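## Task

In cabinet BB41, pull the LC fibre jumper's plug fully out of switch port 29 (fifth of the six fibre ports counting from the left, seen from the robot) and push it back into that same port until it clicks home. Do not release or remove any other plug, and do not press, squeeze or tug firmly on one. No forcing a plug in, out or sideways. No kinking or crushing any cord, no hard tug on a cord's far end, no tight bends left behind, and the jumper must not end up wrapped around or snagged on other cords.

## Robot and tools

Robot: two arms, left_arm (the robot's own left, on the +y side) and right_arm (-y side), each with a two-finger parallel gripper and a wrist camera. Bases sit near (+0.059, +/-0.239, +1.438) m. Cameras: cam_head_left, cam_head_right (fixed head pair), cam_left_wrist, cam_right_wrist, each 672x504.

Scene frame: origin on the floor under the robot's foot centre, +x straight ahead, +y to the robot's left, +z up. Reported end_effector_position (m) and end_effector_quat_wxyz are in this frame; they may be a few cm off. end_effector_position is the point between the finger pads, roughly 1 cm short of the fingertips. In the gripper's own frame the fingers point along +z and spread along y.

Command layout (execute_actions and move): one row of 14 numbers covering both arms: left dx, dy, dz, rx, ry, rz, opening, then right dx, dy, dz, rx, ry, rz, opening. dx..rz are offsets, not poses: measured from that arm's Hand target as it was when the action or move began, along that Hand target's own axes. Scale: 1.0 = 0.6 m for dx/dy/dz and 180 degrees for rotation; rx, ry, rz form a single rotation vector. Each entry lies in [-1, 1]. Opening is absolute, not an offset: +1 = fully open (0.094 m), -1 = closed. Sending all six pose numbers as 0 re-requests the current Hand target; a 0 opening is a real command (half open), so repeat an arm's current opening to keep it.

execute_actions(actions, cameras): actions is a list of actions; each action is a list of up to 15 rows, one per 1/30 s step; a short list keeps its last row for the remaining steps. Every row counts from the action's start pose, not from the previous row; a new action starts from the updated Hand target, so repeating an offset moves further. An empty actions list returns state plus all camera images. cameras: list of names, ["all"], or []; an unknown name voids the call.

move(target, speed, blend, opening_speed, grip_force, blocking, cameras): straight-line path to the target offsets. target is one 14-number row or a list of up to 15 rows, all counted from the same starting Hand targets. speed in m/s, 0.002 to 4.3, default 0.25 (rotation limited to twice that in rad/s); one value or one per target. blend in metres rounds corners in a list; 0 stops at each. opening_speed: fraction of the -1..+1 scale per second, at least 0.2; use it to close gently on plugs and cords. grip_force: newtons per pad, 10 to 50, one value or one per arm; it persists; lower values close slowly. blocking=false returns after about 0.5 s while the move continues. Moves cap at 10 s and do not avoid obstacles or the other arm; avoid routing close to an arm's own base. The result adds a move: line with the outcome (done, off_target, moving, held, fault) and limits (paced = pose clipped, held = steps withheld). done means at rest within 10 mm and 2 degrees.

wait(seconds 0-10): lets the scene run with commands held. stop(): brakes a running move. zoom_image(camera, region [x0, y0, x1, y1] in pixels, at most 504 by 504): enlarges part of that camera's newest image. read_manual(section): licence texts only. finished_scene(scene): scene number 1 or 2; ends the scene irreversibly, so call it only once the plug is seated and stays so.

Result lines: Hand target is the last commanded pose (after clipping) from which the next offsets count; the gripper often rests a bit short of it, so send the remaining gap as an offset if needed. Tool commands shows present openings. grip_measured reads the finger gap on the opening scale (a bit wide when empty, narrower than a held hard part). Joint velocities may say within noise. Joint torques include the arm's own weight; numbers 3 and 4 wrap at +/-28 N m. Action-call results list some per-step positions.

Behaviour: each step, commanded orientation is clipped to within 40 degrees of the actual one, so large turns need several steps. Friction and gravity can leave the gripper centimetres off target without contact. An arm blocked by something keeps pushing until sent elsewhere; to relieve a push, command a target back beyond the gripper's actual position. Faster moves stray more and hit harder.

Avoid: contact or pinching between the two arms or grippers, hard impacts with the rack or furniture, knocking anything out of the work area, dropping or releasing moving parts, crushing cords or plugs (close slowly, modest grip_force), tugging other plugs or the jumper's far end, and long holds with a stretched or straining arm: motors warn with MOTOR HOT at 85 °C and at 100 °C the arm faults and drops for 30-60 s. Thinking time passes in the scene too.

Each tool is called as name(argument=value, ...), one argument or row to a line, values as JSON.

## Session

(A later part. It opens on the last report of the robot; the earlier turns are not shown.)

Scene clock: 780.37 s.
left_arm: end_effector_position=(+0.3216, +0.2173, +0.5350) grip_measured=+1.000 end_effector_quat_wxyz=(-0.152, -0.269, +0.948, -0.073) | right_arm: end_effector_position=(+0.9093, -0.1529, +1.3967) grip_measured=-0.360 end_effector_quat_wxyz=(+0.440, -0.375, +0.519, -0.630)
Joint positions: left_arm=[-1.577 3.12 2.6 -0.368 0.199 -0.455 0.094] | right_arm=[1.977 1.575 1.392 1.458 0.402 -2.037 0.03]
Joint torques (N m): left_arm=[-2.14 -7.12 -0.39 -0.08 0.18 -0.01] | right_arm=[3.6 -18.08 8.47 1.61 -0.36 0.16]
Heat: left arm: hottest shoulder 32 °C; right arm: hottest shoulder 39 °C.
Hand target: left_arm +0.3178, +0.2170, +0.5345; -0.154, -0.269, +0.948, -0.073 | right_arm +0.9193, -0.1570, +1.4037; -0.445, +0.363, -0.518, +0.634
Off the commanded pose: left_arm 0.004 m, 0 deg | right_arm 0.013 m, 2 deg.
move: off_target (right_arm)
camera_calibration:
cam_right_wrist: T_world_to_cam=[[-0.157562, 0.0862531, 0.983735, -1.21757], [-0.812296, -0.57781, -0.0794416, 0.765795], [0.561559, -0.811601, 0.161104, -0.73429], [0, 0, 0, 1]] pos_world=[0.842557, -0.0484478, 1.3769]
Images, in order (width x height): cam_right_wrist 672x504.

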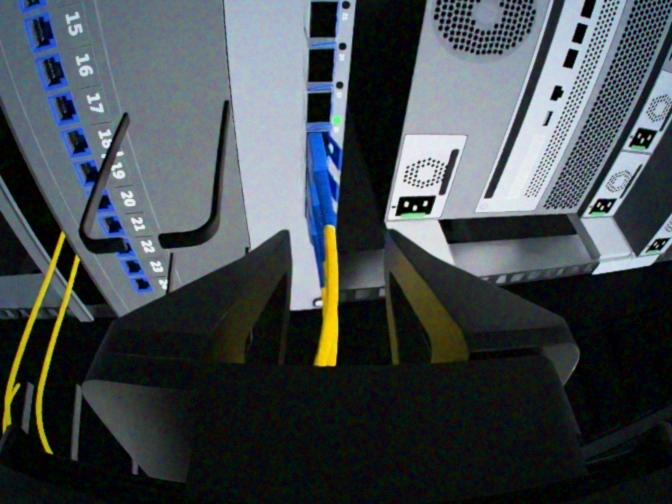

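move(
  target=[0,0,0,0,0,0,1,-0.0035,0.003,0.034,-0.025,0,0,-0.5745],
  speed=0.04,
  cameras=["cam_right_wrist"],
)

zoom_image(
  camera="cam_right_wrist",
  region=[230, 130, 430, 330],
)

Scene clock: 838.77 s.
left_arm: end_effector_position=(+0.3216, +0.2173, +0.5350) grip_measured=+1.000 end_effector_quat_wxyz=(-0.152, -0.269, +0.948, -0.073) | right_arm: end_effector_position=(+0.9263, -0.1511, +1.3868) grip_measured=-0.572 end_effector_quat_wxyz=(+0.427, -0.397, +0.542, -0.605)
Joint positions: left_arm=[-1.577 3.12 2.6 -0.368 0.199 -0.455 0.094] | right_arm=[1.977 1.565 1.424 1.327 0.428 -2.001 0.02]
Joint torques (N m): left_arm=[-2.14 -7.24 -0.24 -0.01 0.19 0] | right_arm=[3.43 -20.19 8.54 1.24 -0.09 0.14]
Heat: left arm: hottest shoulder 32 °C; right arm: hottest shoulder 43 °C.
Hand target: left_arm +0.3178, +0.2170, +0.5345; -0.154, -0.269, +0.948, -0.073 | right_arm +0.9392, -0.1619, +1.4060; -0.430, +0.380, -0.542, +0.613
Off the commanded pose: left_arm 0.004 m, 0 deg | right_arm 0.025 m, 2 deg.
move: off_target (right_arm)
camera_calibration:
cam_right_wrist: T_world_to_cam=[[-0.0784659, 0.0590109, 0.995169, -1.29849], [-0.811146, -0.584108, -0.0293203, 0.70829], [0.579556, -0.809528, 0.093699, -0.663672], [0, 0, 0, 1]] pos_world=[0.857274, -0.046918, 1.37517]
Images, in order (width x height): cam_right_wrist 672x504.

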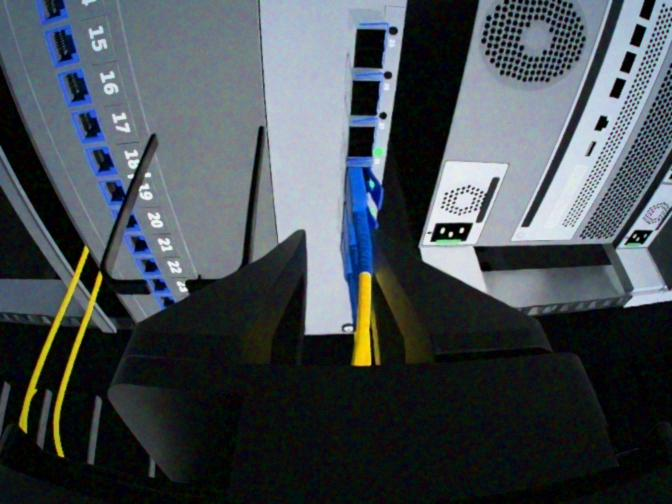

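Scaled by 2.520 from the camera's 672x504 image, which has a finer 960x720 frame.

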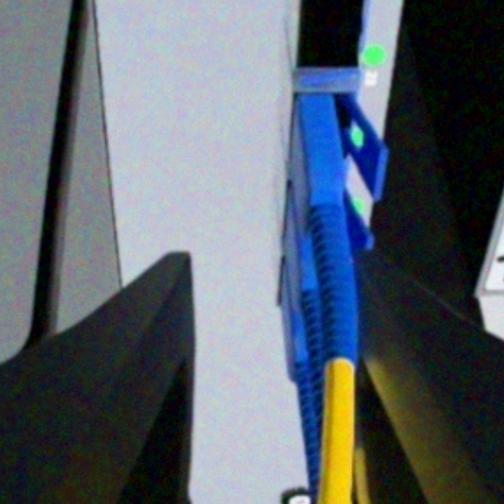

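move(
  target=[0,0,0,0,0,0,1,0,-0.0066,-0.004,0,0,0,-0.5745],
  speed=0.03,
  cameras=["cam_right_wrist"],
)

zoom_image(
  camera="cam_right_wrist",
  region=[270, 130, 430, 290],
)

Scene clock: 849.93 s.
left_arm: end_effector_position=(+0.3216, +0.2173, +0.5350) grip_measured=+1.000 end_effector_quat_wxyz=(-0.152, -0.269, +0.948, -0.073) | right_arm: end_effector_position=(+0.9263, -0.1516, +1.3872) grip_measured=-0.572 end_effector_quat_wxyz=(+0.426, -0.396, +0.543, -0.605)
Joint positions: left_arm=[-1.577 3.12 2.6 -0.368 0.199 -0.455 0.094] | right_arm=[1.977 1.564 1.424 1.327 0.431 -2 0.02]
Joint torques (N m): left_arm=[-2.49 -6.89 -0.43 0.05 0.22 0] | right_arm=[3.72 -20.42 7.61 1.46 -0.12 0.09]
Heat: left arm: hottest shoulder 32 °C; right arm: hottest shoulder 42 °C.
Hand target: left_arm +0.3178, +0.2170, +0.5345; -0.154, -0.269, +0.948, -0.073 | right_arm +0.9364, -0.1609, +1.4094; -0.430, +0.380, -0.542, +0.613
Off the commanded pose: left_arm 0.004 m, 0 deg | right_arm 0.026 m, 2 deg.
move: off_target (right_arm)
camera_calibration:
cam_right_wrist: T_world_to_cam=[[-0.078484, 0.0578543, 0.995235, -1.29908], [-0.812431, -0.582273, -0.0302198, 0.710799], [0.577751, -0.810932, 0.0927018, -0.661282], [0, 0, 0, 1]] pos_world=[0.857574, -0.0472172, 1.37567]
Images, in order (width x height): cam_right_wrist 672x504.

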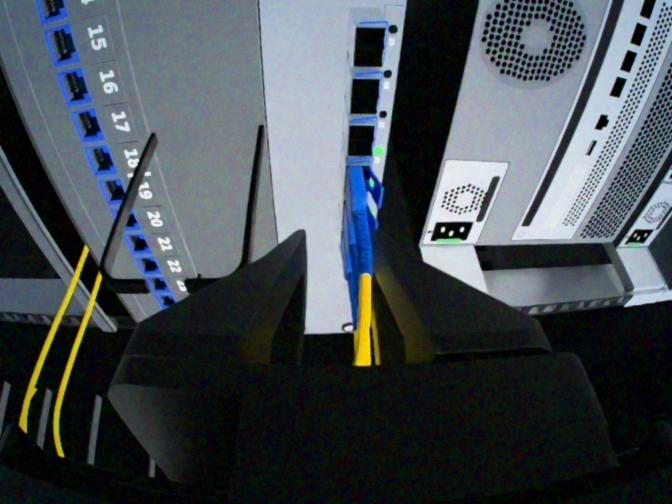

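Scaled by 3.150 from the camera's 672x504 image, which has a finer 960x720 frame.

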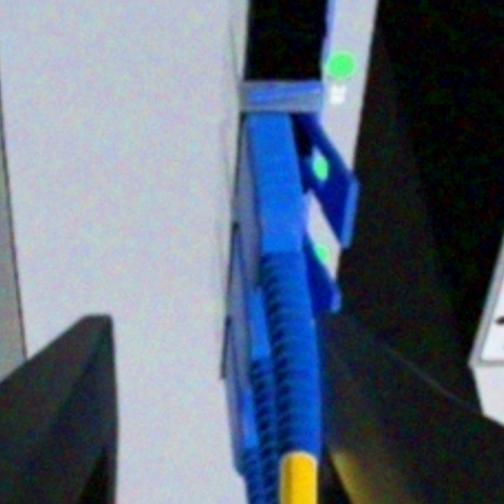

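move(
  target=[0,0,0,0,0,0,1,0,-0.023,0.0023,0,0,0,-0.5745],
  speed=0.03,
  cameras=["cam_right_wrist"],
)

zoom_image(
  camera="cam_right_wrist",
  region=[270, 130, 430, 290],
)

Scene clock: 867.07 s.
left_arm: end_effector_position=(+0.3216, +0.2173, +0.5350) grip_measured=+1.000 end_effector_quat_wxyz=(-0.152, -0.269, +0.948, -0.073) | right_arm: end_effector_position=(+0.9300, -0.1566, +1.4006) grip_measured=-0.573 end_effector_quat_wxyz=(+0.426, -0.392, +0.545, -0.607)
Joint positions: left_arm=[-1.577 3.12 2.6 -0.368 0.199 -0.455 0.094] | right_arm=[1.977 1.539 1.424 1.309 0.436 -2 0.02]
Joint torques (N m): left_arm=[-2.43 -6.89 -0.44 -0.09 0.2 0.02] | right_arm=[4.54 -20.89 6.84 1.58 -0.21 0]
Heat: left arm: hottest shoulder 32 °C; right arm: hottest shoulder 41 °C.
Hand target: left_arm +0.3178, +0.2170, +0.5345; -0.154, -0.269, +0.948, -0.073 | right_arm +0.9361, -0.1608, +1.4233; -0.430, +0.380, -0.542, +0.613
Off the commanded pose: left_arm 0.004 m, 0 deg | right_arm 0.024 m, 2 deg.
move: off_target (right_arm)
camera_calibration:
cam_right_wrist: T_world_to_cam=[[-0.0821107, 0.0562143, 0.995037, -1.30849], [-0.81654, -0.576237, -0.0348267, 0.722498], [0.571419, -0.815347, 0.0932165, -0.66426], [0, 0, 0, 1]] pos_world=[0.862079, -0.0517169, 1.38907]
Images, in order (width x height): cam_right_wrist 672x504.

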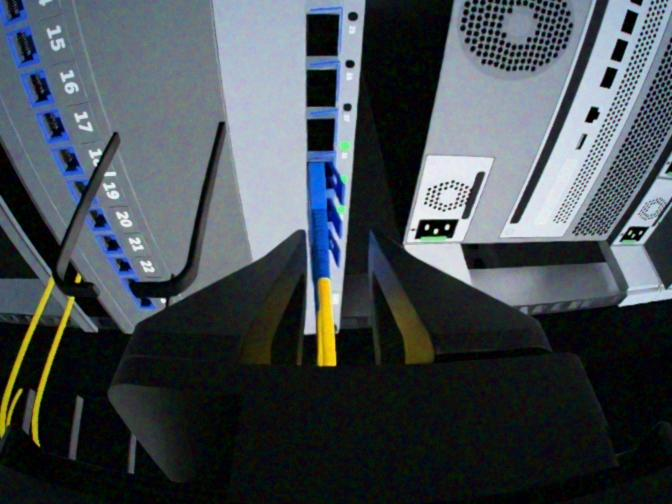

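Scaled by 3.150 from the camera's 672x504 image, which has a finer 960x720 frame.

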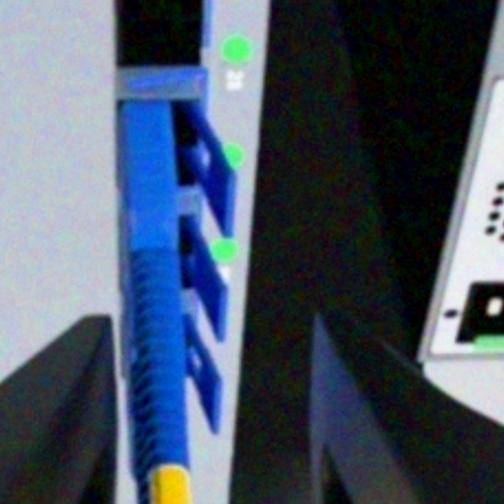

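move(
  target=[0,0,0,0,0,0,1,-0.0013,0.0017,0.0268,-0.0167,0,0,-0.617],
  speed=0.03,
  cameras=["cam_right_wrist"],
)

zoom_image(
  camera="cam_right_wrist",
  region=[270, 130, 430, 290],
)

Scene clock: 903.90 s.
left_arm: end_effector_position=(+0.3216, +0.2173, +0.5350) grip_measured=+1.000 end_effector_quat_wxyz=(-0.152, -0.269, +0.948, -0.073) | right_arm: end_effector_position=(+0.9352, -0.1549, +1.3894) grip_measured=-0.615 end_effector_quat_wxyz=(+0.407, -0.419, +0.560, -0.588)
Joint positions: left_arm=[-1.577 3.12 2.6 -0.368 0.199 -0.455 0.094] | right_arm=[1.977 1.523 1.424 1.208 0.455 -1.987 0.018]
Joint torques (N m): left_arm=[-2.49 -7.06 -0.31 -0.05 0.18 0.01] | right_arm=[3.84 -21.01 9.46 1.68 -0.18 0.14]
Heat: left arm: hottest shoulder 32 °C; right arm: hottest shoulder 46 °C.
Hand target: left_arm +0.3178, +0.2170, +0.5345; -0.154, -0.269, +0.948, -0.073 | right_arm +0.9515, -0.1654, +1.4241; +0.420, -0.392, +0.558, -0.599
Off the commanded pose: left_arm 0.004 m, 0 deg | right_arm 0.040 m, 4 deg.
move: off_target (right_arm)
camera_calibration:
cam_right_wrist: T_world_to_cam=[[-0.00144625, 0.0537424, 0.998554, -1.37767], [-0.810079, -0.585536, 0.0303404, 0.629304], [0.586319, -0.808863, 0.0443824, -0.609907], [0, 0, 0, 1]] pos_world=[0.865394, -0.0508121, 1.38366]
Images, in order (width x height): cam_right_wrist 672x504.

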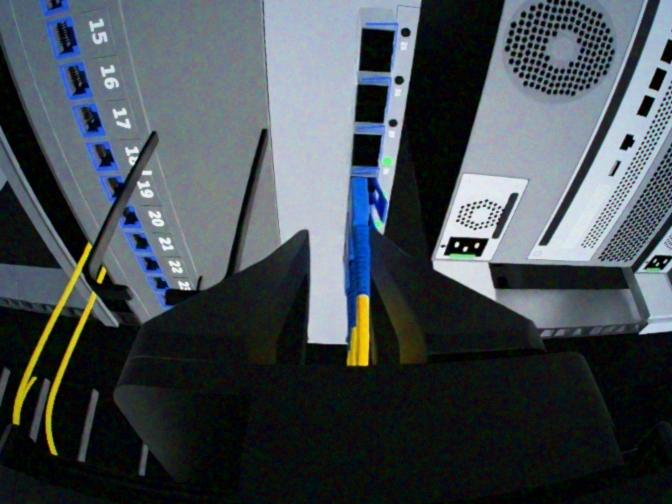

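Scaled by 3.150 from the camera's 672x504 image, which has a finer 960x720 frame.

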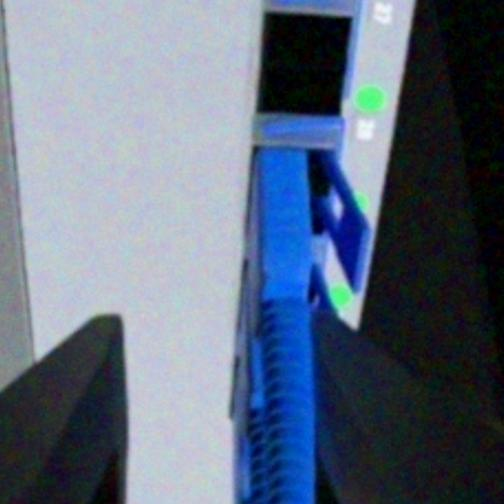

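move(
  target=[0,0,0,0,0,0,1,0,-0.021,-0.002,0.009,0,0,-0.617],
  speed=0.03,
  cameras=[],
)

Scene clock: 920.30 s.
left_arm: end_effector_position=(+0.3216, +0.2173, +0.5350) grip_measured=+1.000 end_effector_quat_wxyz=(-0.152, -0.269, +0.948, -0.073) | right_arm: end_effector_position=(+0.9364, -0.1570, +1.3963) grip_measured=-0.615 end_effector_quat_wxyz=(+0.409, -0.416, +0.559, -0.590)
Joint positions: left_arm=[-1.577 3.12 2.6 -0.368 0.199 -0.455 0.094] | right_arm=[1.977 1.514 1.424 1.208 0.454 -1.987 0.018]
Joint torques (N m): left_arm=[-2.26 -7.06 -0.31 -0.12 0.2 -0.01] | right_arm=[4.48 -21.19 9.09 2.61 -0.53 -0.01]
Heat: left arm: hottest shoulder 32 °C; right arm: hottest shoulder 44 °C.
Hand target: left_arm +0.3178, +0.2170, +0.5345; -0.154, -0.269, +0.948, -0.073 | right_arm +0.9496, -0.1648, +1.4367; +0.425, -0.386, +0.550, -0.607
Off the commanded pose: left_arm 0.004 m, 0 deg | right_arm 0.043 m, 4 deg.
move: off_target (right_arm)
No camera images: "cameras" was empty.

wait(
  seconds=0.2,
  cameras=["cam_right_wrist","cam_head_left"],
)

zoom_image(
  camera="cam_right_wrist",
  region=[270, 130, 430, 290],
)

zoom_image(
  camera="cam_head_left",
  region=[380, 150, 620, 390],
)

Scene clock: 928.87 s.
left_arm: end_effector_position=(+0.3216, +0.2173, +0.5350) grip_measured=+1.000 end_effector_quat_wxyz=(-0.152, -0.269, +0.948, -0.073) | right_arm: end_effector_position=(+0.9364, -0.1570, +1.3963) grip_measured=-0.615 end_effector_quat_wxyz=(+0.409, -0.416, +0.559, -0.590)
Joint positions: left_arm=[-1.577 3.12 2.6 -0.368 0.199 -0.455 0.094] | right_arm=[1.977 1.514 1.424 1.208 0.454 -1.988 0.018]
Joint torques (N m): left_arm=[-2.49 -7.12 -0.31 -0.02 0.21 -0.01] | right_arm=[4.48 -21.3 9.13 2.71 -0.53 -0.03]
Heat: left arm: hottest shoulder 32 °C; right arm: hottest shoulder 44 °C.
Hand target: left_arm +0.3178, +0.2170, +0.5345; -0.154, -0.269, +0.948, -0.073 | right_arm +0.9496, -0.1648, +1.4367; +0.426, -0.386, +0.550, -0.607
Tool commands: left_gripper/opening=+1.0 right_gripper/opening=-0.617
Off the commanded pose: left_arm 0.004 m, 0 deg | right_arm 0.043 m, 4 deg.
wait: 0.20 s; at rest from the start
camera_calibration:
cam_right_wrist: T_world_to_cam=[[-0.0101584, 0.0525807, 0.998565, -1.37648], [-0.811919, -0.583338, 0.0224568, 0.641891], [0.583682, -0.810526, 0.048617, -0.6163], [0, 0, 0, 1]] pos_world=[0.866903, -0.0527115, 1.39006]
Images, in order (width x height): cam_head_left 672x504, cam_right_wrist 672x504.

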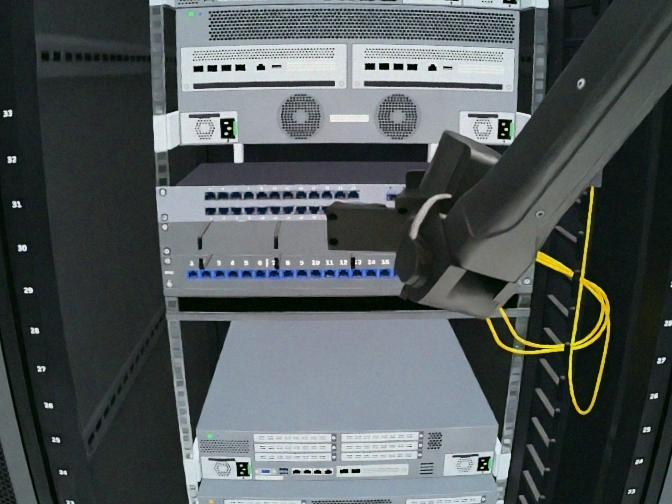

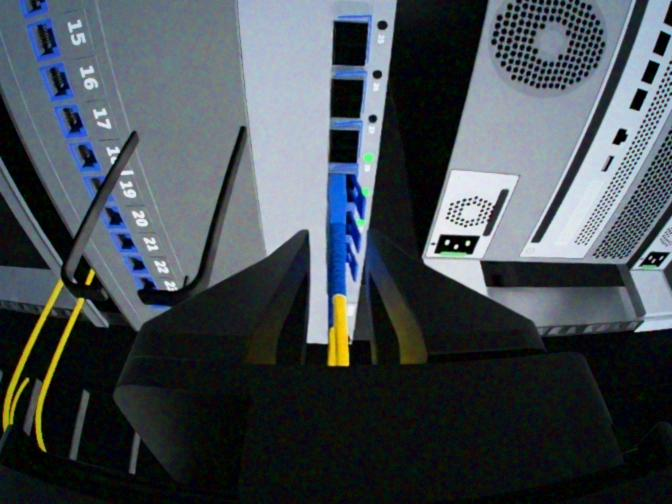

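Scaled by 3.150 from the camera's 672x504 image, which has a finer 960x720 frame.

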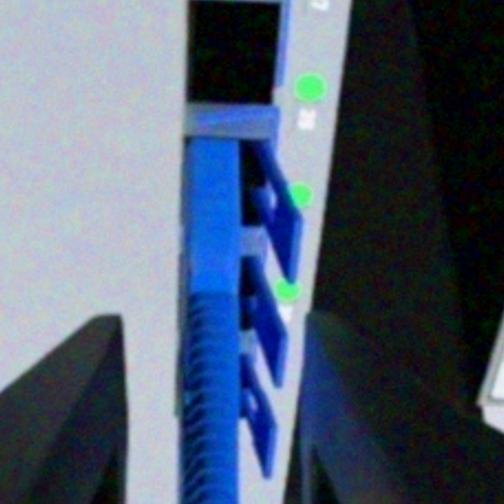

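Scaled by 2.100 from the camera's 672x504 image, which has a finer 960x720 frame.

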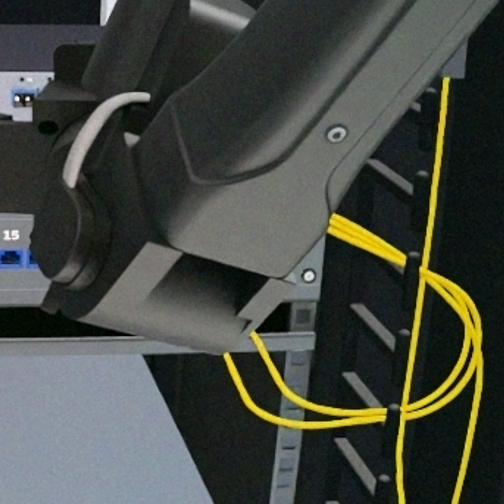

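move(
  target=[0,0,0,0,0,0,1,0,0.0005,0.016,0,0,0,-0.617],
  speed=0.03,
  cameras=[],
)

Scene clock: 944.50 s.
left_arm: end_effector_position=(+0.3216, +0.2173, +0.5350) grip_measured=+1.000 end_effector_quat_wxyz=(-0.152, -0.269, +0.948, -0.073) | right_arm: end_effector_position=(+0.9408, -0.1577, +1.4021) grip_measured=-0.615 end_effector_quat_wxyz=(+0.412, -0.411, +0.557, -0.592)
Joint positions: left_arm=[-1.577 3.12 2.6 -0.368 0.199 -0.455 0.094] | right_arm=[1.977 1.514 1.438 1.207 0.451 -1.988 0.018]
Joint torques (N m): left_arm=[-2.26 -6.89 -0.27 -0.16 0.2 -0.01] | right_arm=[4.01 -20.89 10.25 1.77 -0.52 0.09]
Heat: left arm: hottest shoulder 32 °C; right arm: hottest shoulder 44 °C.
Hand target: left_arm +0.3178, +0.2170, +0.5345; -0.154, -0.269, +0.948, -0.073 | right_arm +0.9586, -0.1680, +1.4374; +0.426, -0.386, +0.550, -0.607
Off the commanded pose: left_arm 0.004 m, 0 deg | right_arm 0.041 m, 4 deg.
move: off_target (right_arm)
No camera images: "cameras" was empty.

wait(
  seconds=0.1,
  cameras=["cam_right_wrist"],
)

zoom_image(
  camera="cam_right_wrist",
  region=[270, 150, 390, 270],
)

Scene clock: 950.40 s.
left_arm: end_effector_position=(+0.3216, +0.2173, +0.5350) grip_measured=+1.000 end_effector_quat_wxyz=(-0.152, -0.269, +0.948, -0.073) | right_arm: end_effector_position=(+0.9408, -0.1577, +1.4021) grip_measured=-0.615 end_effector_quat_wxyz=(+0.412, -0.411, +0.557, -0.592)
Joint positions: left_arm=[-1.577 3.12 2.6 -0.368 0.199 -0.455 0.094] | right_arm=[1.977 1.514 1.438 1.207 0.451 -1.988 0.018]
Joint torques (N m): left_arm=[-2.32 -6.48 -0.39 -0.09 0.2 -0.01] | right_arm=[3.66 -21.07 10.32 1.78 -0.51 0.07]
Heat: left arm: hottest shoulder 32 °C; right arm: hottest shoulder 44 °C.
Hand target: left_arm +0.3178, +0.2170, +0.5345; -0.154, -0.269, +0.948, -0.073 | right_arm +0.9586, -0.1680, +1.4374; +0.426, -0.386, +0.550, -0.607
Tool commands: left_gripper/opening=+1.0 right_gripper/opening=-0.617
Off the commanded pose: left_arm 0.004 m, 0 deg | right_arm 0.041 m, 4 deg.
wait: 0.10 s; at rest from the start
camera_calibration:
cam_right_wrist: T_world_to_cam=[[-0.023389, 0.0511079, 0.998419, -1.36975], [-0.812747, -0.582517, 0.0107789, 0.662151], [0.582147, -0.81121, 0.0551623, -0.627493], [0, 0, 0, 1]] pos_world=[0.871417, -0.0533101, 1.39506]
Images, in order (width x height): cam_right_wrist 672x504.

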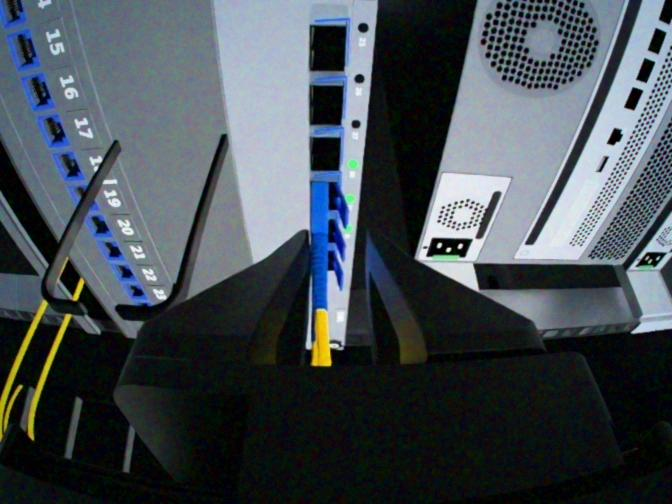

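Scaled by 4.200 from the camera's 672x504 image, which has a finer 960x720 frame.

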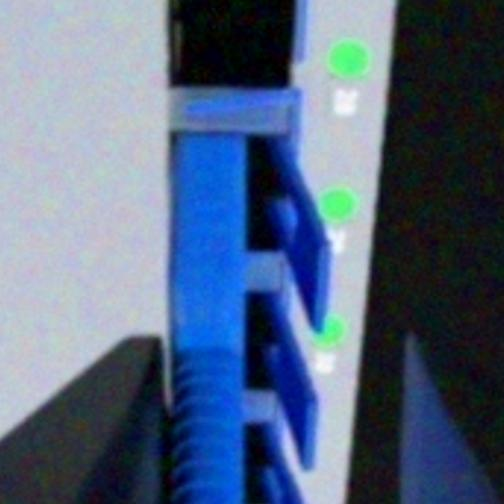

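move(
  target=[0,0,0,0,0,0,1,0.006,0.011,0.012,0,0,0,-0.617],
  speed=0.03,
  cameras=["cam_right_wrist"],
)

zoom_image(
  camera="cam_right_wrist",
  region=[270, 150, 390, 270],
)

Scene clock: 968.23 s.
left_arm: end_effector_position=(+0.3216, +0.2173, +0.5350) grip_measured=+1.000 end_effector_quat_wxyz=(-0.152, -0.269, +0.948, -0.073) | right_arm: end_effector_position=(+0.9465, -0.1640, +1.4030) grip_measured=-0.615 end_effector_quat_wxyz=(+0.411, -0.412, +0.556, -0.594)
Joint positions: left_arm=[-1.577 3.12 2.6 -0.368 0.199 -0.455 0.094] | right_arm=[1.964 1.514 1.453 1.189 0.445 -1.979 0.018]
Joint torques (N m): left_arm=[-2.2 -7.3 -0.29 -0.23 0.17 0.02] | right_arm=[3.43 -19.9 10.92 1.95 -0.55 0.14]
Heat: left arm: hottest shoulder 32 °C; right arm: hottest shoulder 44 °C.
Hand target: left_arm +0.3178, +0.2170, +0.5345; -0.154, -0.269, +0.948, -0.073 | right_arm +0.9648, -0.1741, +1.4316; +0.426, -0.386, +0.550, -0.607
Off the commanded pose: left_arm 0.004 m, 0 deg | right_arm 0.035 m, 4 deg.
move: off_target (right_arm)
camera_calibration:
cam_right_wrist: T_world_to_cam=[[-0.0239707, 0.0554652, 0.998173, -1.36868], [-0.813292, -0.581715, 0.0127931, 0.660961], [0.581361, -0.8115, 0.0590536, -0.64069], [0, 0, 0, 1]] pos_world=[0.877218, -0.0595148, 1.39556]
Images, in order (width x height): cam_right_wrist 672x504.

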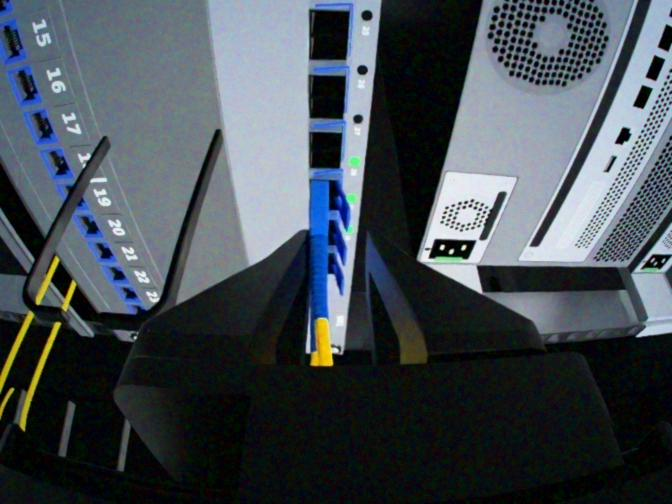

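Scaled by 4.200 from the camera's 672x504 image, which has a finer 960x720 frame.

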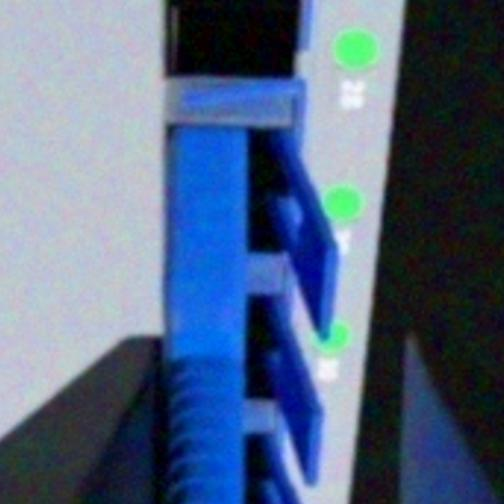

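move(
  target=[0,0,0,0,0,0,1,-0.0026,0.0147,-0.0037,0,0,0,-0.617],
  speed=0.03,
  cameras=[],
)

Scene clock: 979.07 s.
left_arm: end_effector_position=(+0.3216, +0.2173, +0.5350) grip_measured=+1.000 end_effector_quat_wxyz=(-0.152, -0.269, +0.948, -0.073) | right_arm: end_effector_position=(+0.9495, -0.1648, +1.4023) grip_measured=-0.615 end_effector_quat_wxyz=(+0.412, -0.409, +0.555, -0.595)
Joint positions: left_arm=[-1.577 3.12 2.6 -0.368 0.199 -0.455 0.094] | right_arm=[1.961 1.522 1.466 1.189 0.444 -1.977 0.018]
Joint torques (N m): left_arm=[-2.14 -7.18 -0.4 -0.08 0.19 0.01] | right_arm=[3.19 -19.08 10.58 2.35 -0.53 0.15]
Heat: left arm: hottest shoulder 32 °C; right arm: hottest shoulder 44 °C.
Hand target: left_arm +0.3178, +0.2170, +0.5345; -0.154, -0.269, +0.948, -0.073 | right_arm +0.9640, -0.1722, +1.4227; +0.426, -0.386, +0.550, -0.607
Off the commanded pose: left_arm 0.004 m, 0 deg | right_arm 0.026 m, 3 deg.
move: off_target (right_arm)
No camera images: "cameras" was empty.

move(
  target=[0,0,0,0,0,0,1,0.0034,0.006,-0.0098,0,0,0,-0.617],
  speed=0.03,
  cameras=["cam_right_wrist"],
)

zoom_image(
  camera="cam_right_wrist",
  region=[270, 150, 390, 270],
)

Scene clock: 986.30 s.
left_arm: end_effector_position=(+0.3216, +0.2173, +0.5350) grip_measured=+1.000 end_effector_quat_wxyz=(-0.152, -0.269, +0.948, -0.073) | right_arm: end_effector_position=(+0.9493, -0.1649, +1.4022) grip_measured=-0.615 end_effector_quat_wxyz=(+0.413, -0.408, +0.555, -0.596)
Joint positions: left_arm=[-1.577 3.12 2.6 -0.368 0.199 -0.455 0.094] | right_arm=[1.961 1.523 1.466 1.193 0.443 -1.976 0.018]
Joint torques (N m): left_arm=[-2.08 -7.24 -0.34 -0.05 0.21 -0.02] | right_arm=[3.37 -19.31 9.16 2.8 -0.51 0.17]
Heat: left arm: hottest shoulder 32 °C; right arm: hottest shoulder 43 °C.
Hand target: left_arm +0.3178, +0.2170, +0.5345; -0.154, -0.269, +0.948, -0.073 | right_arm +0.9582, -0.1722, +1.4185; +0.426, -0.386, +0.550, -0.607
Off the commanded pose: left_arm 0.004 m, 0 deg | right_arm 0.020 m, 3 deg.
move: off_target (right_arm)
camera_calibration:
cam_right_wrist: T_world_to_cam=[[-0.0325057, 0.0542926, 0.997996, -1.35947], [-0.814775, -0.579756, 0.00500161, 0.67541], [0.578865, -0.812979, 0.0630816, -0.646629], [0, 0, 0, 1]] pos_world=[0.880427, -0.0603141, 1.39416]
Images, in order (width x height): cam_right_wrist 672x504.

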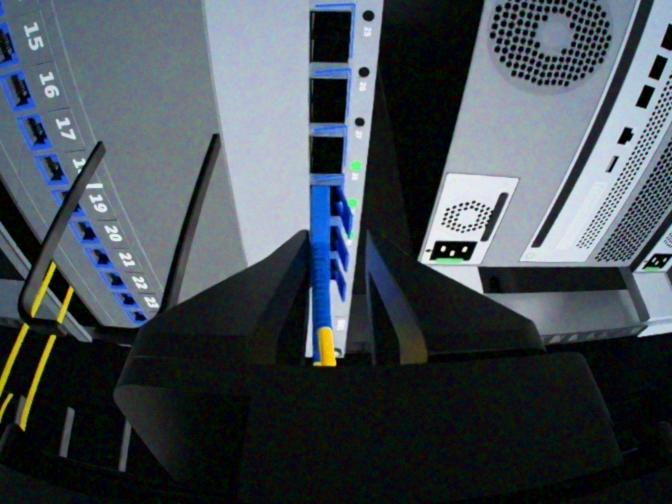

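Scaled by 4.200 from the camera's 672x504 image, which has a finer 960x720 frame.

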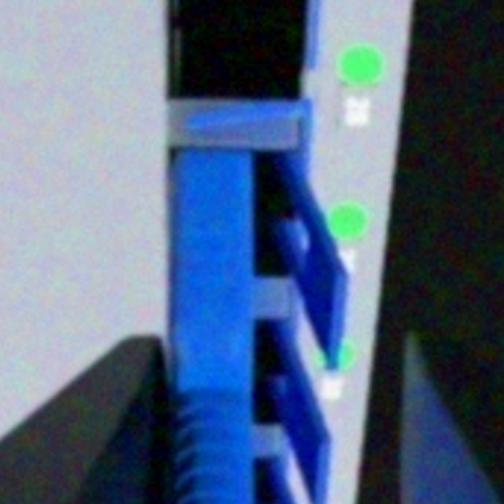

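move(
  target=[0,0,0,0,0,0,1,-0.0123,0.0088,-0.0157,0,0,0,-0.617],
  speed=0.03,
  cameras=["cam_right_wrist"],
)

zoom_image(
  camera="cam_right_wrist",
  region=[270, 150, 390, 270],
)

Scene clock: 1009.90 s.
left_arm: end_effector_position=(+0.3216, +0.2173, +0.5350) grip_measured=+1.000 end_effector_quat_wxyz=(-0.152, -0.269, +0.948, -0.073) | right_arm: end_effector_position=(+0.9468, -0.1648, +1.4008) grip_measured=-0.615 end_effector_quat_wxyz=(+0.417, -0.400, +0.553, -0.600)
Joint positions: left_arm=[-1.577 3.12 2.6 -0.368 0.199 -0.455 0.094] | right_arm=[1.961 1.534 1.466 1.224 0.443 -1.976 0.018]
Joint torques (N m): left_arm=[-2.02 -7.24 -0.38 -0.03 0.19 -0.01] | right_arm=[4.84 -18.61 8.68 2.63 -0.22 0]
Heat: left arm: hottest shoulder 31 °C; right arm: hottest shoulder 44 °C.
Hand target: left_arm +0.3178, +0.2170, +0.5345; -0.154, -0.269, +0.948, -0.073 | right_arm +0.9524, -0.1623, +1.4124; +0.426, -0.385, +0.550, -0.607
Off the commanded pose: left_arm 0.004 m, 0 deg | right_arm 0.013 m, 2 deg.
move: off_target (right_arm)
camera_calibration:
cam_right_wrist: T_world_to_cam=[[-0.0511402, 0.0515222, 0.997362, -1.34007], [-0.818363, -0.574571, -0.0122805, 0.701859], [0.572422, -0.816832, 0.0715475, -0.651449], [0, 0, 0, 1]] pos_world=[0.878748, -0.0598124, 1.39177]
Images, in order (width x height): cam_right_wrist 672x504.

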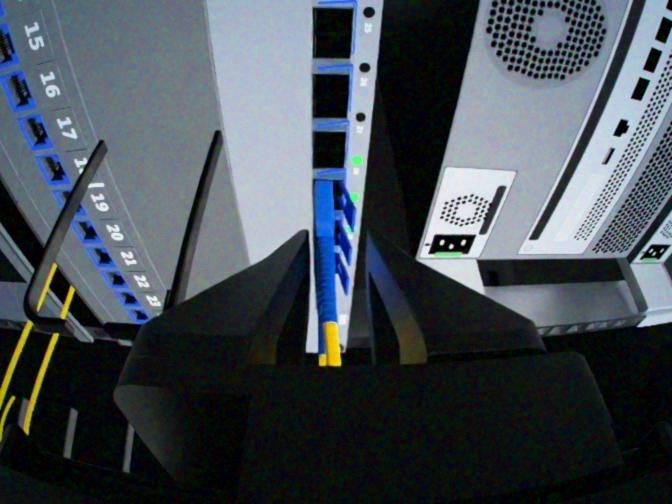

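Scaled by 4.200 from the camera's 672x504 image, which has a finer 960x720 frame.

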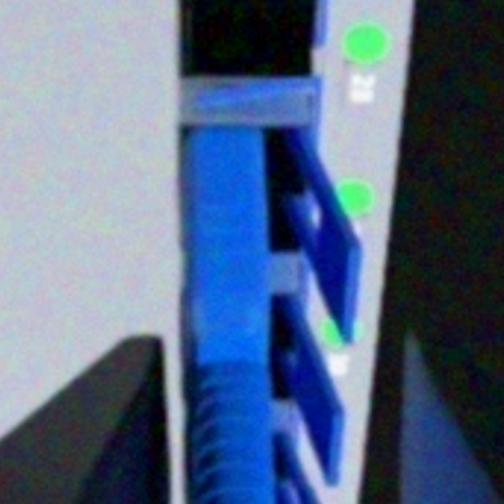

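move(
  target=[0,0,0,0,0,0,1,-0.0177,0.001,-0.01,0,0,0,-0.617],
  speed=0.03,
  cameras=["cam_right_wrist"],
)

zoom_image(
  camera="cam_right_wrist",
  region=[270, 150, 390, 270],
)

Scene clock: 1028.57 s.
left_arm: end_effector_position=(+0.3216, +0.2173, +0.5350) grip_measured=+1.000 end_effector_quat_wxyz=(-0.152, -0.269, +0.948, -0.073) | right_arm: end_effector_position=(+0.9432, -0.1521, +1.3966) grip_measured=-0.615 end_effector_quat_wxyz=(+0.417, -0.402, +0.553, -0.598)
Joint positions: left_arm=[-1.577 3.12 2.6 -0.368 0.199 -0.455 0.094] | right_arm=[1.983 1.548 1.466 1.242 0.45 -1.997 0.018]
Joint torques (N m): left_arm=[-2.32 -7 -0.38 -0.05 0.2 -0.02] | right_arm=[5.19 -18.84 9.06 2.59 -0.2 -0.02]
Heat: left arm: hottest shoulder 31 °C; right arm: hottest shoulder 46 °C.
Hand target: left_arm +0.3178, +0.2170, +0.5345; -0.154, -0.269, +0.948, -0.073 | right_arm +0.9504, -0.1503, +1.4112; +0.426, -0.386, +0.550, -0.607
Off the commanded pose: left_arm 0.004 m, 0 deg | right_arm 0.016 m, 2 deg.
move: off_target (right_arm)
camera_calibration:
cam_right_wrist: T_world_to_cam=[[-0.0468476, 0.0515438, 0.997571, -1.34118], [-0.816209, -0.577695, -0.00848146, 0.698331], [0.575855, -0.814624, 0.0691341, -0.638164], [0, 0, 0, 1]] pos_world=[0.874643, -0.0473117, 1.38797]
Images, in order (width x height): cam_right_wrist 672x504.

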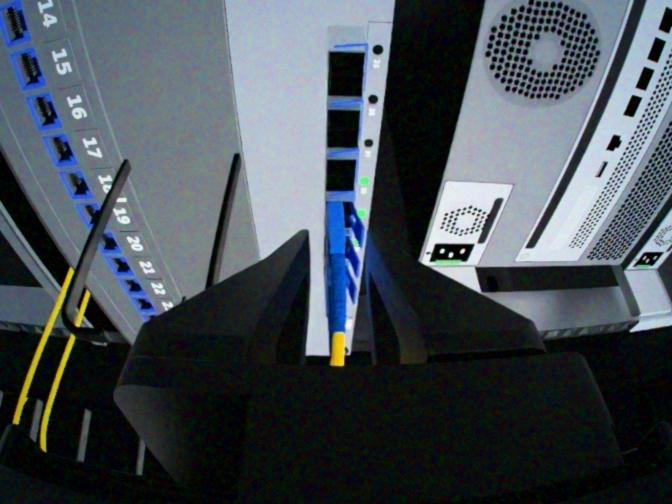

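Scaled by 4.200 from the camera's 672x504 image, which has a finer 960x720 frame.

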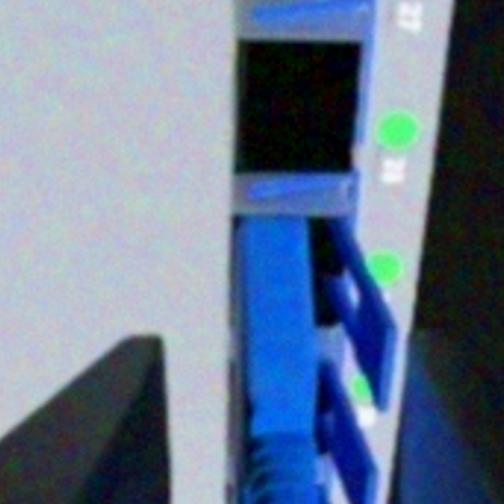

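move(
  target=[0,0,0,0,0,0,1,0.0078,-0.0164,0.004,0,0,0,-0.617],
  speed=0.03,
  cameras=[],
)

Scene clock: 1049.60 s.
left_arm: end_effector_position=(+0.3216, +0.2173, +0.5350) grip_measured=+1.000 end_effector_quat_wxyz=(-0.152, -0.269, +0.948, -0.073) | right_arm: end_effector_position=(+0.9432, -0.1521, +1.3966) grip_measured=-0.615 end_effector_quat_wxyz=(+0.417, -0.403, +0.553, -0.599)
Joint positions: left_arm=[-1.577 3.12 2.6 -0.368 0.199 -0.455 0.094] | right_arm=[1.983 1.548 1.466 1.242 0.45 -1.998 0.018]
Joint torques (N m): left_arm=[-2.14 -7.24 -0.4 -0.09 0.2 -0.02] | right_arm=[4.66 -21.01 7.8 2.09 -0.27 0.01]
Heat: left arm: hottest shoulder 31 °C; right arm: hottest shoulder 47 °C.
Hand target: left_arm +0.3178, +0.2170, +0.5345; -0.154, -0.269, +0.948, -0.073 | right_arm +0.9502, -0.1552, +1.4212; +0.426, -0.386, +0.550, -0.607
Off the commanded pose: left_arm 0.004 m, 0 deg | right_arm 0.026 m, 2 deg.
move: off_target (right_arm)
No camera images: "cameras" was empty.

move(
  target=[0,0,0,0,0,0,1,0.0094,-0.007,0.004,0,0,0,-0.617],
  speed=0.03,
  cameras=[],
)

Scene clock: 1056.70 s.
left_arm: end_effector_position=(+0.3216, +0.2173, +0.5350) grip_measured=+1.000 end_effector_quat_wxyz=(-0.152, -0.269, +0.948, -0.073) | right_arm: end_effector_position=(+0.9438, -0.1534, +1.4005) grip_measured=-0.615 end_effector_quat_wxyz=(+0.418, -0.400, +0.552, -0.600)
Joint positions: left_arm=[-1.577 3.12 2.6 -0.368 0.199 -0.455 0.094] | right_arm=[1.983 1.543 1.466 1.242 0.45 -1.998 0.018]
Joint torques (N m): left_arm=[-2.37 -7.12 -0.34 0.02 0.18 0.01] | right_arm=[4.13 -21.66 7.04 1.81 -0.39 0.08]
Heat: left arm: hottest shoulder 31 °C; right arm: hottest shoulder 47 °C.
Hand target: left_arm +0.3178, +0.2170, +0.5345; -0.154, -0.269, +0.948, -0.073 | right_arm +0.9501, -0.1611, +1.4256; +0.426, -0.386, +0.550, -0.607
Off the commanded pose: left_arm 0.004 m, 0 deg | right_arm 0.027 m, 2 deg.
move: off_target (right_arm)
No camera images: "cameras" was empty.

move(
  target=[0,0,0,0,0,0,1,0.0145,-0.0007,0.0088,0,0,0,-0.617],
  speed=0.03,
  cameras=[],
)

Scene clock: 1067.97 s.
left_arm: end_effector_position=(+0.3216, +0.2173, +0.5350) grip_measured=+1.000 end_effector_quat_wxyz=(-0.152, -0.269, +0.948, -0.073) | right_arm: end_effector_position=(+0.9459, -0.1608, +1.4018) grip_measured=-0.615 end_effector_quat_wxyz=(+0.417, -0.400, +0.553, -0.600)
Joint positions: left_arm=[-1.577 3.12 2.6 -0.368 0.199 -0.455 0.094] | right_arm=[1.969 1.536 1.466 1.229 0.447 -1.987 0.018]
Joint torques (N m): left_arm=[-1.9 -7.59 -0.35 0.01 0.18 -0.02] | right_arm=[3.14 -21.89 6.84 1.65 -0.53 0.18]
Heat: left arm: hottest shoulder 31 °C; right arm: hottest shoulder 48 °C.
Hand target: left_arm +0.3178, +0.2170, +0.5345; -0.154, -0.269, +0.948, -0.073 | right_arm +0.9520, -0.1711, +1.4266; +0.426, -0.385, +0.550, -0.607
Off the commanded pose: left_arm 0.004 m, 0 deg | right_arm 0.028 m, 2 deg.
move: off_target (right_arm)
No camera images: "cameras" was empty.

wait(
  seconds=0.1,
  cameras=["cam_right_wrist"],
)

zoom_image(
  camera="cam_right_wrist",
  region=[270, 150, 390, 270],
)

Scene clock: 1073.93 s.
left_arm: end_effector_position=(+0.3216, +0.2173, +0.5350) grip_measured=+1.000 end_effector_quat_wxyz=(-0.152, -0.269, +0.948, -0.073) | right_arm: end_effector_position=(+0.9459, -0.1608, +1.4018) grip_measured=-0.615 end_effector_quat_wxyz=(+0.417, -0.400, +0.553, -0.600)
Joint positions: left_arm=[-1.577 3.12 2.6 -0.368 0.199 -0.455 0.094] | right_arm=[1.969 1.536 1.466 1.229 0.447 -1.986 0.018]
Joint torques (N m): left_arm=[-1.96 -7.3 -0.25 -0.01 0.18 0] | right_arm=[3.6 -21.95 6.86 1.74 -0.49 0.15]
Heat: left arm: hottest shoulder 31 °C; right arm: hottest shoulder 47 °C.
Hand target: left_arm +0.3178, +0.2170, +0.5345; -0.154, -0.269, +0.948, -0.073 | right_arm +0.9520, -0.1711, +1.4266; +0.426, -0.385, +0.550, -0.607
Tool commands: left_gripper/opening=+1.0 right_gripper/opening=-0.617
Off the commanded pose: left_arm 0.004 m, 0 deg | right_arm 0.028 m, 2 deg.
wait: 0.10 s; at rest from the start
camera_calibration:
cam_right_wrist: T_world_to_cam=[[-0.0507452, 0.0525247, 0.997329, -1.34147], [-0.81832, -0.57465, -0.0113729, 0.702183], [0.572518, -0.816712, 0.0721427, -0.648556], [0, 0, 0, 1]] pos_world=[0.877847, -0.0557135, 1.39267]
Images, in order (width x height): cam_right_wrist 672x504.

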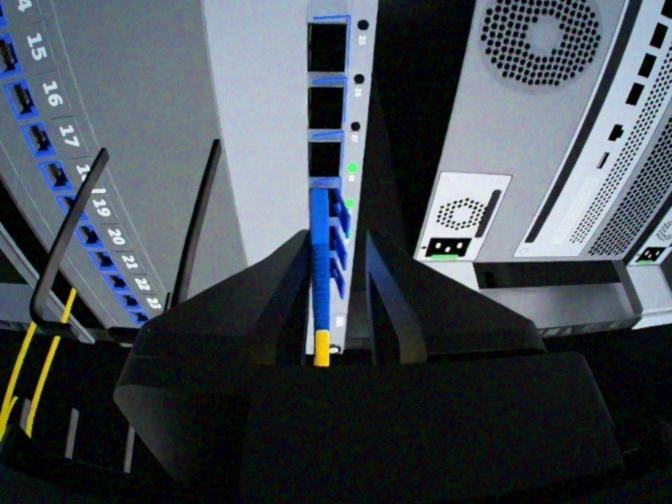

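Scaled by 4.200 from the camera's 672x504 image, which has a finer 960x720 frame.

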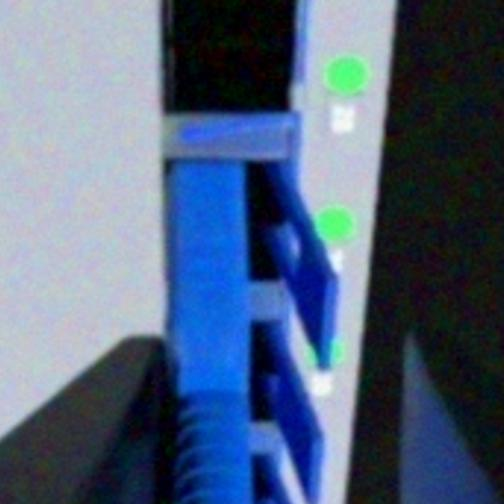

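move(
  target=[0,0,0,0,0,0,1,0.0061,0.0025,-0.0122,0,0,0,-0.617],
  speed=0.03,
  cameras=[],
)

Scene clock: 1095.87 s.
left_arm: end_effector_position=(+0.3216, +0.2173, +0.5350) grip_measured=+1.000 end_effector_quat_wxyz=(-0.152, -0.269, +0.948, -0.073) | right_arm: end_effector_position=(+0.9405, -0.1605, +1.3981) grip_measured=-0.615 end_effector_quat_wxyz=(+0.415, -0.406, +0.554, -0.597)
Joint positions: left_arm=[-1.577 3.12 2.6 -0.368 0.199 -0.455 0.094] | right_arm=[1.969 1.528 1.444 1.229 0.446 -1.985 0.018]
Joint torques (N m): left_arm=[-2.37 -7.3 -0.28 -0.06 0.19 0] | right_arm=[3.19 -21.6 6.48 2.4 -0.49 0.17]
Heat: left arm: hottest shoulder 31 °C; right arm: hottest shoulder 45 °C.
Hand target: left_arm +0.3178, +0.2170, +0.5345; -0.154, -0.269, +0.948, -0.073 | right_arm +0.9441, -0.1721, +1.4243; +0.426, -0.385, +0.550, -0.607
Off the commanded pose: left_arm 0.004 m, 0 deg | right_arm 0.029 m, 3 deg.
move: off_target (right_arm)
No camera images: "cameras" was empty.

wait(
  seconds=0.1,
  cameras=["cam_right_wrist"],
)

zoom_image(
  camera="cam_right_wrist",
  region=[270, 150, 390, 270],
)

Scene clock: 1108.47 s.
left_arm: end_effector_position=(+0.3216, +0.2173, +0.5350) grip_measured=+1.000 end_effector_quat_wxyz=(-0.152, -0.269, +0.948, -0.073) | right_arm: end_effector_position=(+0.9405, -0.1606, +1.3984) grip_measured=-0.615 end_effector_quat_wxyz=(+0.415, -0.406, +0.554, -0.597)
Joint positions: left_arm=[-1.577 3.12 2.6 -0.368 0.199 -0.455 0.094] | right_arm=[1.969 1.528 1.444 1.229 0.446 -1.985 0.018]
Joint torques (N m): left_arm=[-2.26 -7.3 -0.36 -0.13 0.2 0.01] | right_arm=[3.43 -21.54 6.35 2.5 -0.51 0.15]
Heat: left arm: hottest shoulder 31 °C; right arm: hottest shoulder 45 °C.
Hand target: left_arm +0.3178, +0.2170, +0.5345; -0.154, -0.269, +0.948, -0.073 | right_arm +0.9441, -0.1721, +1.4244; +0.426, -0.385, +0.550, -0.607
Tool commands: left_gripper/opening=+1.0 right_gripper/opening=-0.617
Off the commanded pose: left_arm 0.004 m, 0 deg | right_arm 0.029 m, 3 deg.
wait: 0.10 s; at rest from the start
camera_calibration:
cam_right_wrist: T_world_to_cam=[[-0.038109, 0.0538833, 0.99782, -1.3508], [-0.815434, -0.57885, 0.000115203, 0.678315], [0.577595, -0.813652, 0.0659977, -0.640744], [0, 0, 0, 1]] pos_world=[0.871733, -0.0559139, 1.39006]
Images, in order (width x height): cam_right_wrist 672x504.

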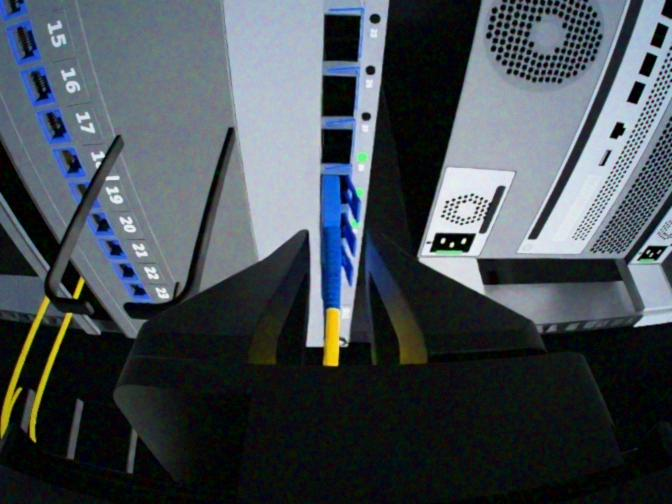

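Scaled by 4.200 from the camera's 672x504 image, which has a finer 960x720 frame.

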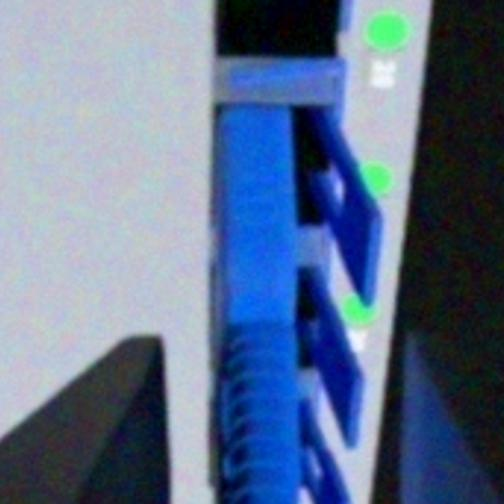

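move(
  target=[0,0,0,0,0,0,1,-0.0045,0.0035,0.0165,0,0,0,-0.617],
  speed=0.03,
  cameras=[],
)

Scene clock: 1120.83 s.
left_arm: end_effector_position=(+0.3216, +0.2173, +0.5350) grip_measured=+1.000 end_effector_quat_wxyz=(-0.152, -0.269, +0.948, -0.073) | right_arm: end_effector_position=(+0.9409, -0.1632, +1.3974) grip_measured=-0.615 end_effector_quat_wxyz=(+0.415, -0.406, +0.554, -0.597)
Joint positions: left_arm=[-1.577 3.12 2.6 -0.368 0.199 -0.455 0.094] | right_arm=[1.963 1.528 1.444 1.227 0.444 -1.98 0.018]
Joint torques (N m): left_arm=[-2.2 -7.24 -0.28 -0.03 0.18 -0.01] | right_arm=[2.96 -20.66 9.24 1.65 -0.52 0.17]
Heat: left arm: hottest shoulder 31 °C; right arm: hottest shoulder 45 °C.
Hand target: left_arm +0.3178, +0.2170, +0.5345; -0.154, -0.269, +0.948, -0.073 | right_arm +0.9545, -0.1730, +1.4232; +0.426, -0.386, +0.550, -0.607
Off the commanded pose: left_arm 0.004 m, 0 deg | right_arm 0.031 m, 3 deg.
move: off_target (right_arm)
No camera images: "cameras" was empty.

move(
  target=[0,0,0,0,0,0,1,-0.0075,0.0003,0.005,0,0,0,-0.617],
  speed=0.03,
  cameras=[],
)

Scene clock: 1128.33 s.
left_arm: end_effector_position=(+0.3216, +0.2173, +0.5350) grip_measured=+1.000 end_effector_quat_wxyz=(-0.152, -0.269, +0.948, -0.073) | right_arm: end_effector_position=(+0.9446, -0.1636, +1.4006) grip_measured=-0.615 end_effector_quat_wxyz=(+0.415, -0.404, +0.553, -0.598)
Joint positions: left_arm=[-1.577 3.12 2.6 -0.368 0.199 -0.455 0.094] | right_arm=[1.963 1.528 1.456 1.219 0.444 -1.979 0.018]
Joint torques (N m): left_arm=[-2.32 -7.06 -0.35 -0.14 0.2 -0.03] | right_arm=[3.72 -19.96 9.88 1.78 -0.39 0.11]
Heat: left arm: hottest shoulder 31 °C; right arm: hottest shoulder 45 °C.
Hand target: left_arm +0.3178, +0.2170, +0.5345; -0.154, -0.269, +0.948, -0.073 | right_arm +0.9588, -0.1698, +1.4233; +0.426, -0.386, +0.550, -0.607
Off the commanded pose: left_arm 0.004 m, 0 deg | right_arm 0.028 m, 3 deg.
move: off_target (right_arm)
No camera images: "cameras" was empty.

move(
  target=[0,0,0,0,0,0,1,-0.0157,0.0,-0.0052,0,0,0,-0.617],
  speed=0.03,
  cameras=["cam_right_wrist"],
)

zoom_image(
  camera="cam_right_wrist",
  region=[270, 150, 390, 270],
)

Scene clock: 1140.33 s.
left_arm: end_effector_position=(+0.3216, +0.2173, +0.5350) grip_measured=+1.000 end_effector_quat_wxyz=(-0.152, -0.269, +0.948, -0.073) | right_arm: end_effector_position=(+0.9459, -0.1636, +1.4026) grip_measured=-0.615 end_effector_quat_wxyz=(+0.414, -0.402, +0.554, -0.600)
Joint positions: left_arm=[-1.577 3.12 2.6 -0.368 0.199 -0.455 0.094] | right_arm=[1.966 1.528 1.461 1.219 0.449 -1.984 0.018]
Joint torques (N m): left_arm=[-2.2 -7 -0.4 0.01 0.18 0.02] | right_arm=[4.89 -19.49 10.41 1.96 -0.35 0]
Heat: left arm: hottest shoulder 31 °C; right arm: hottest shoulder 45 °C.
Hand target: left_arm +0.3178, +0.2170, +0.5345; -0.154, -0.269, +0.948, -0.073 | right_arm +0.9591, -0.1598, +1.4232; +0.426, -0.385, +0.550, -0.607
Off the commanded pose: left_arm 0.004 m, 0 deg | right_arm 0.025 m, 2 deg.
move: off_target (right_arm)
camera_calibration:
cam_right_wrist: T_world_to_cam=[[-0.0438223, 0.0543016, 0.997563, -1.34883], [-0.819252, -0.573414, -0.0047759, 0.692333], [0.571757, -0.817464, 0.069615, -0.646697], [0, 0, 0, 1]] pos_world=[0.87784, -0.0584156, 1.39386]
Images, in order (width x height): cam_right_wrist 672x504.

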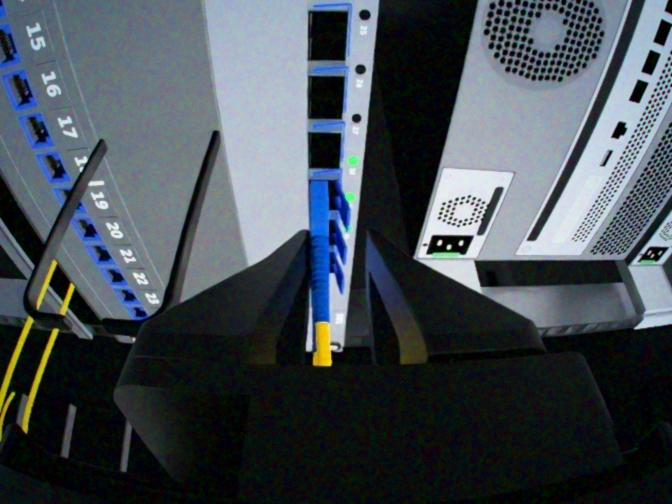

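Scaled by 4.200 from the camera's 672x504 image, which has a finer 960x720 frame.

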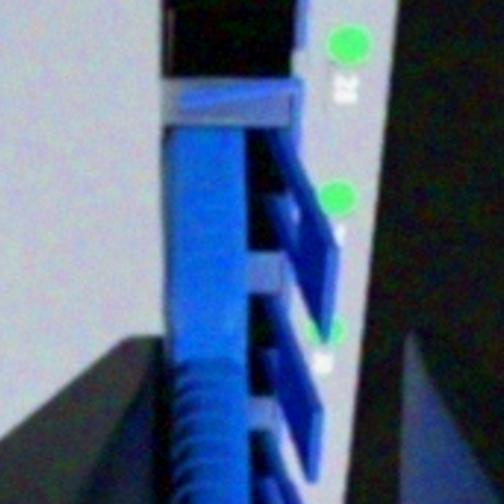

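move(
  target=[0,0,0,0,0,0,1,-0.0057,0.008,-0.0043,0,0,0,-0.617],
  speed=0.03,
  cameras=[],
)

Scene clock: 1149.93 s.
left_arm: end_effector_position=(+0.3216, +0.2173, +0.5350) grip_measured=+1.000 end_effector_quat_wxyz=(-0.152, -0.269, +0.948, -0.073) | right_arm: end_effector_position=(+0.9477, -0.1584, +1.4017) grip_measured=-0.615 end_effector_quat_wxyz=(+0.416, -0.402, +0.554, -0.599)
Joint positions: left_arm=[-1.577 3.12 2.6 -0.368 0.199 -0.455 0.094] | right_arm=[1.974 1.537 1.472 1.219 0.449 -1.988 0.018]
Joint torques (N m): left_arm=[-2.67 -7 -0.31 -0.08 0.2 -0.02] | right_arm=[5.07 -19.08 9.92 2.32 -0.29 -0.01]
Heat: left arm: hottest shoulder 31 °C; right arm: hottest shoulder 45 °C.
Hand target: left_arm +0.3178, +0.2170, +0.5345; -0.154, -0.269, +0.948, -0.073 | right_arm +0.9583, -0.1559, +1.4179; +0.426, -0.386, +0.550, -0.607
Off the commanded pose: left_arm 0.004 m, 0 deg | right_arm 0.020 m, 2 deg.
move: off_target (right_arm)
No camera images: "cameras" was empty.


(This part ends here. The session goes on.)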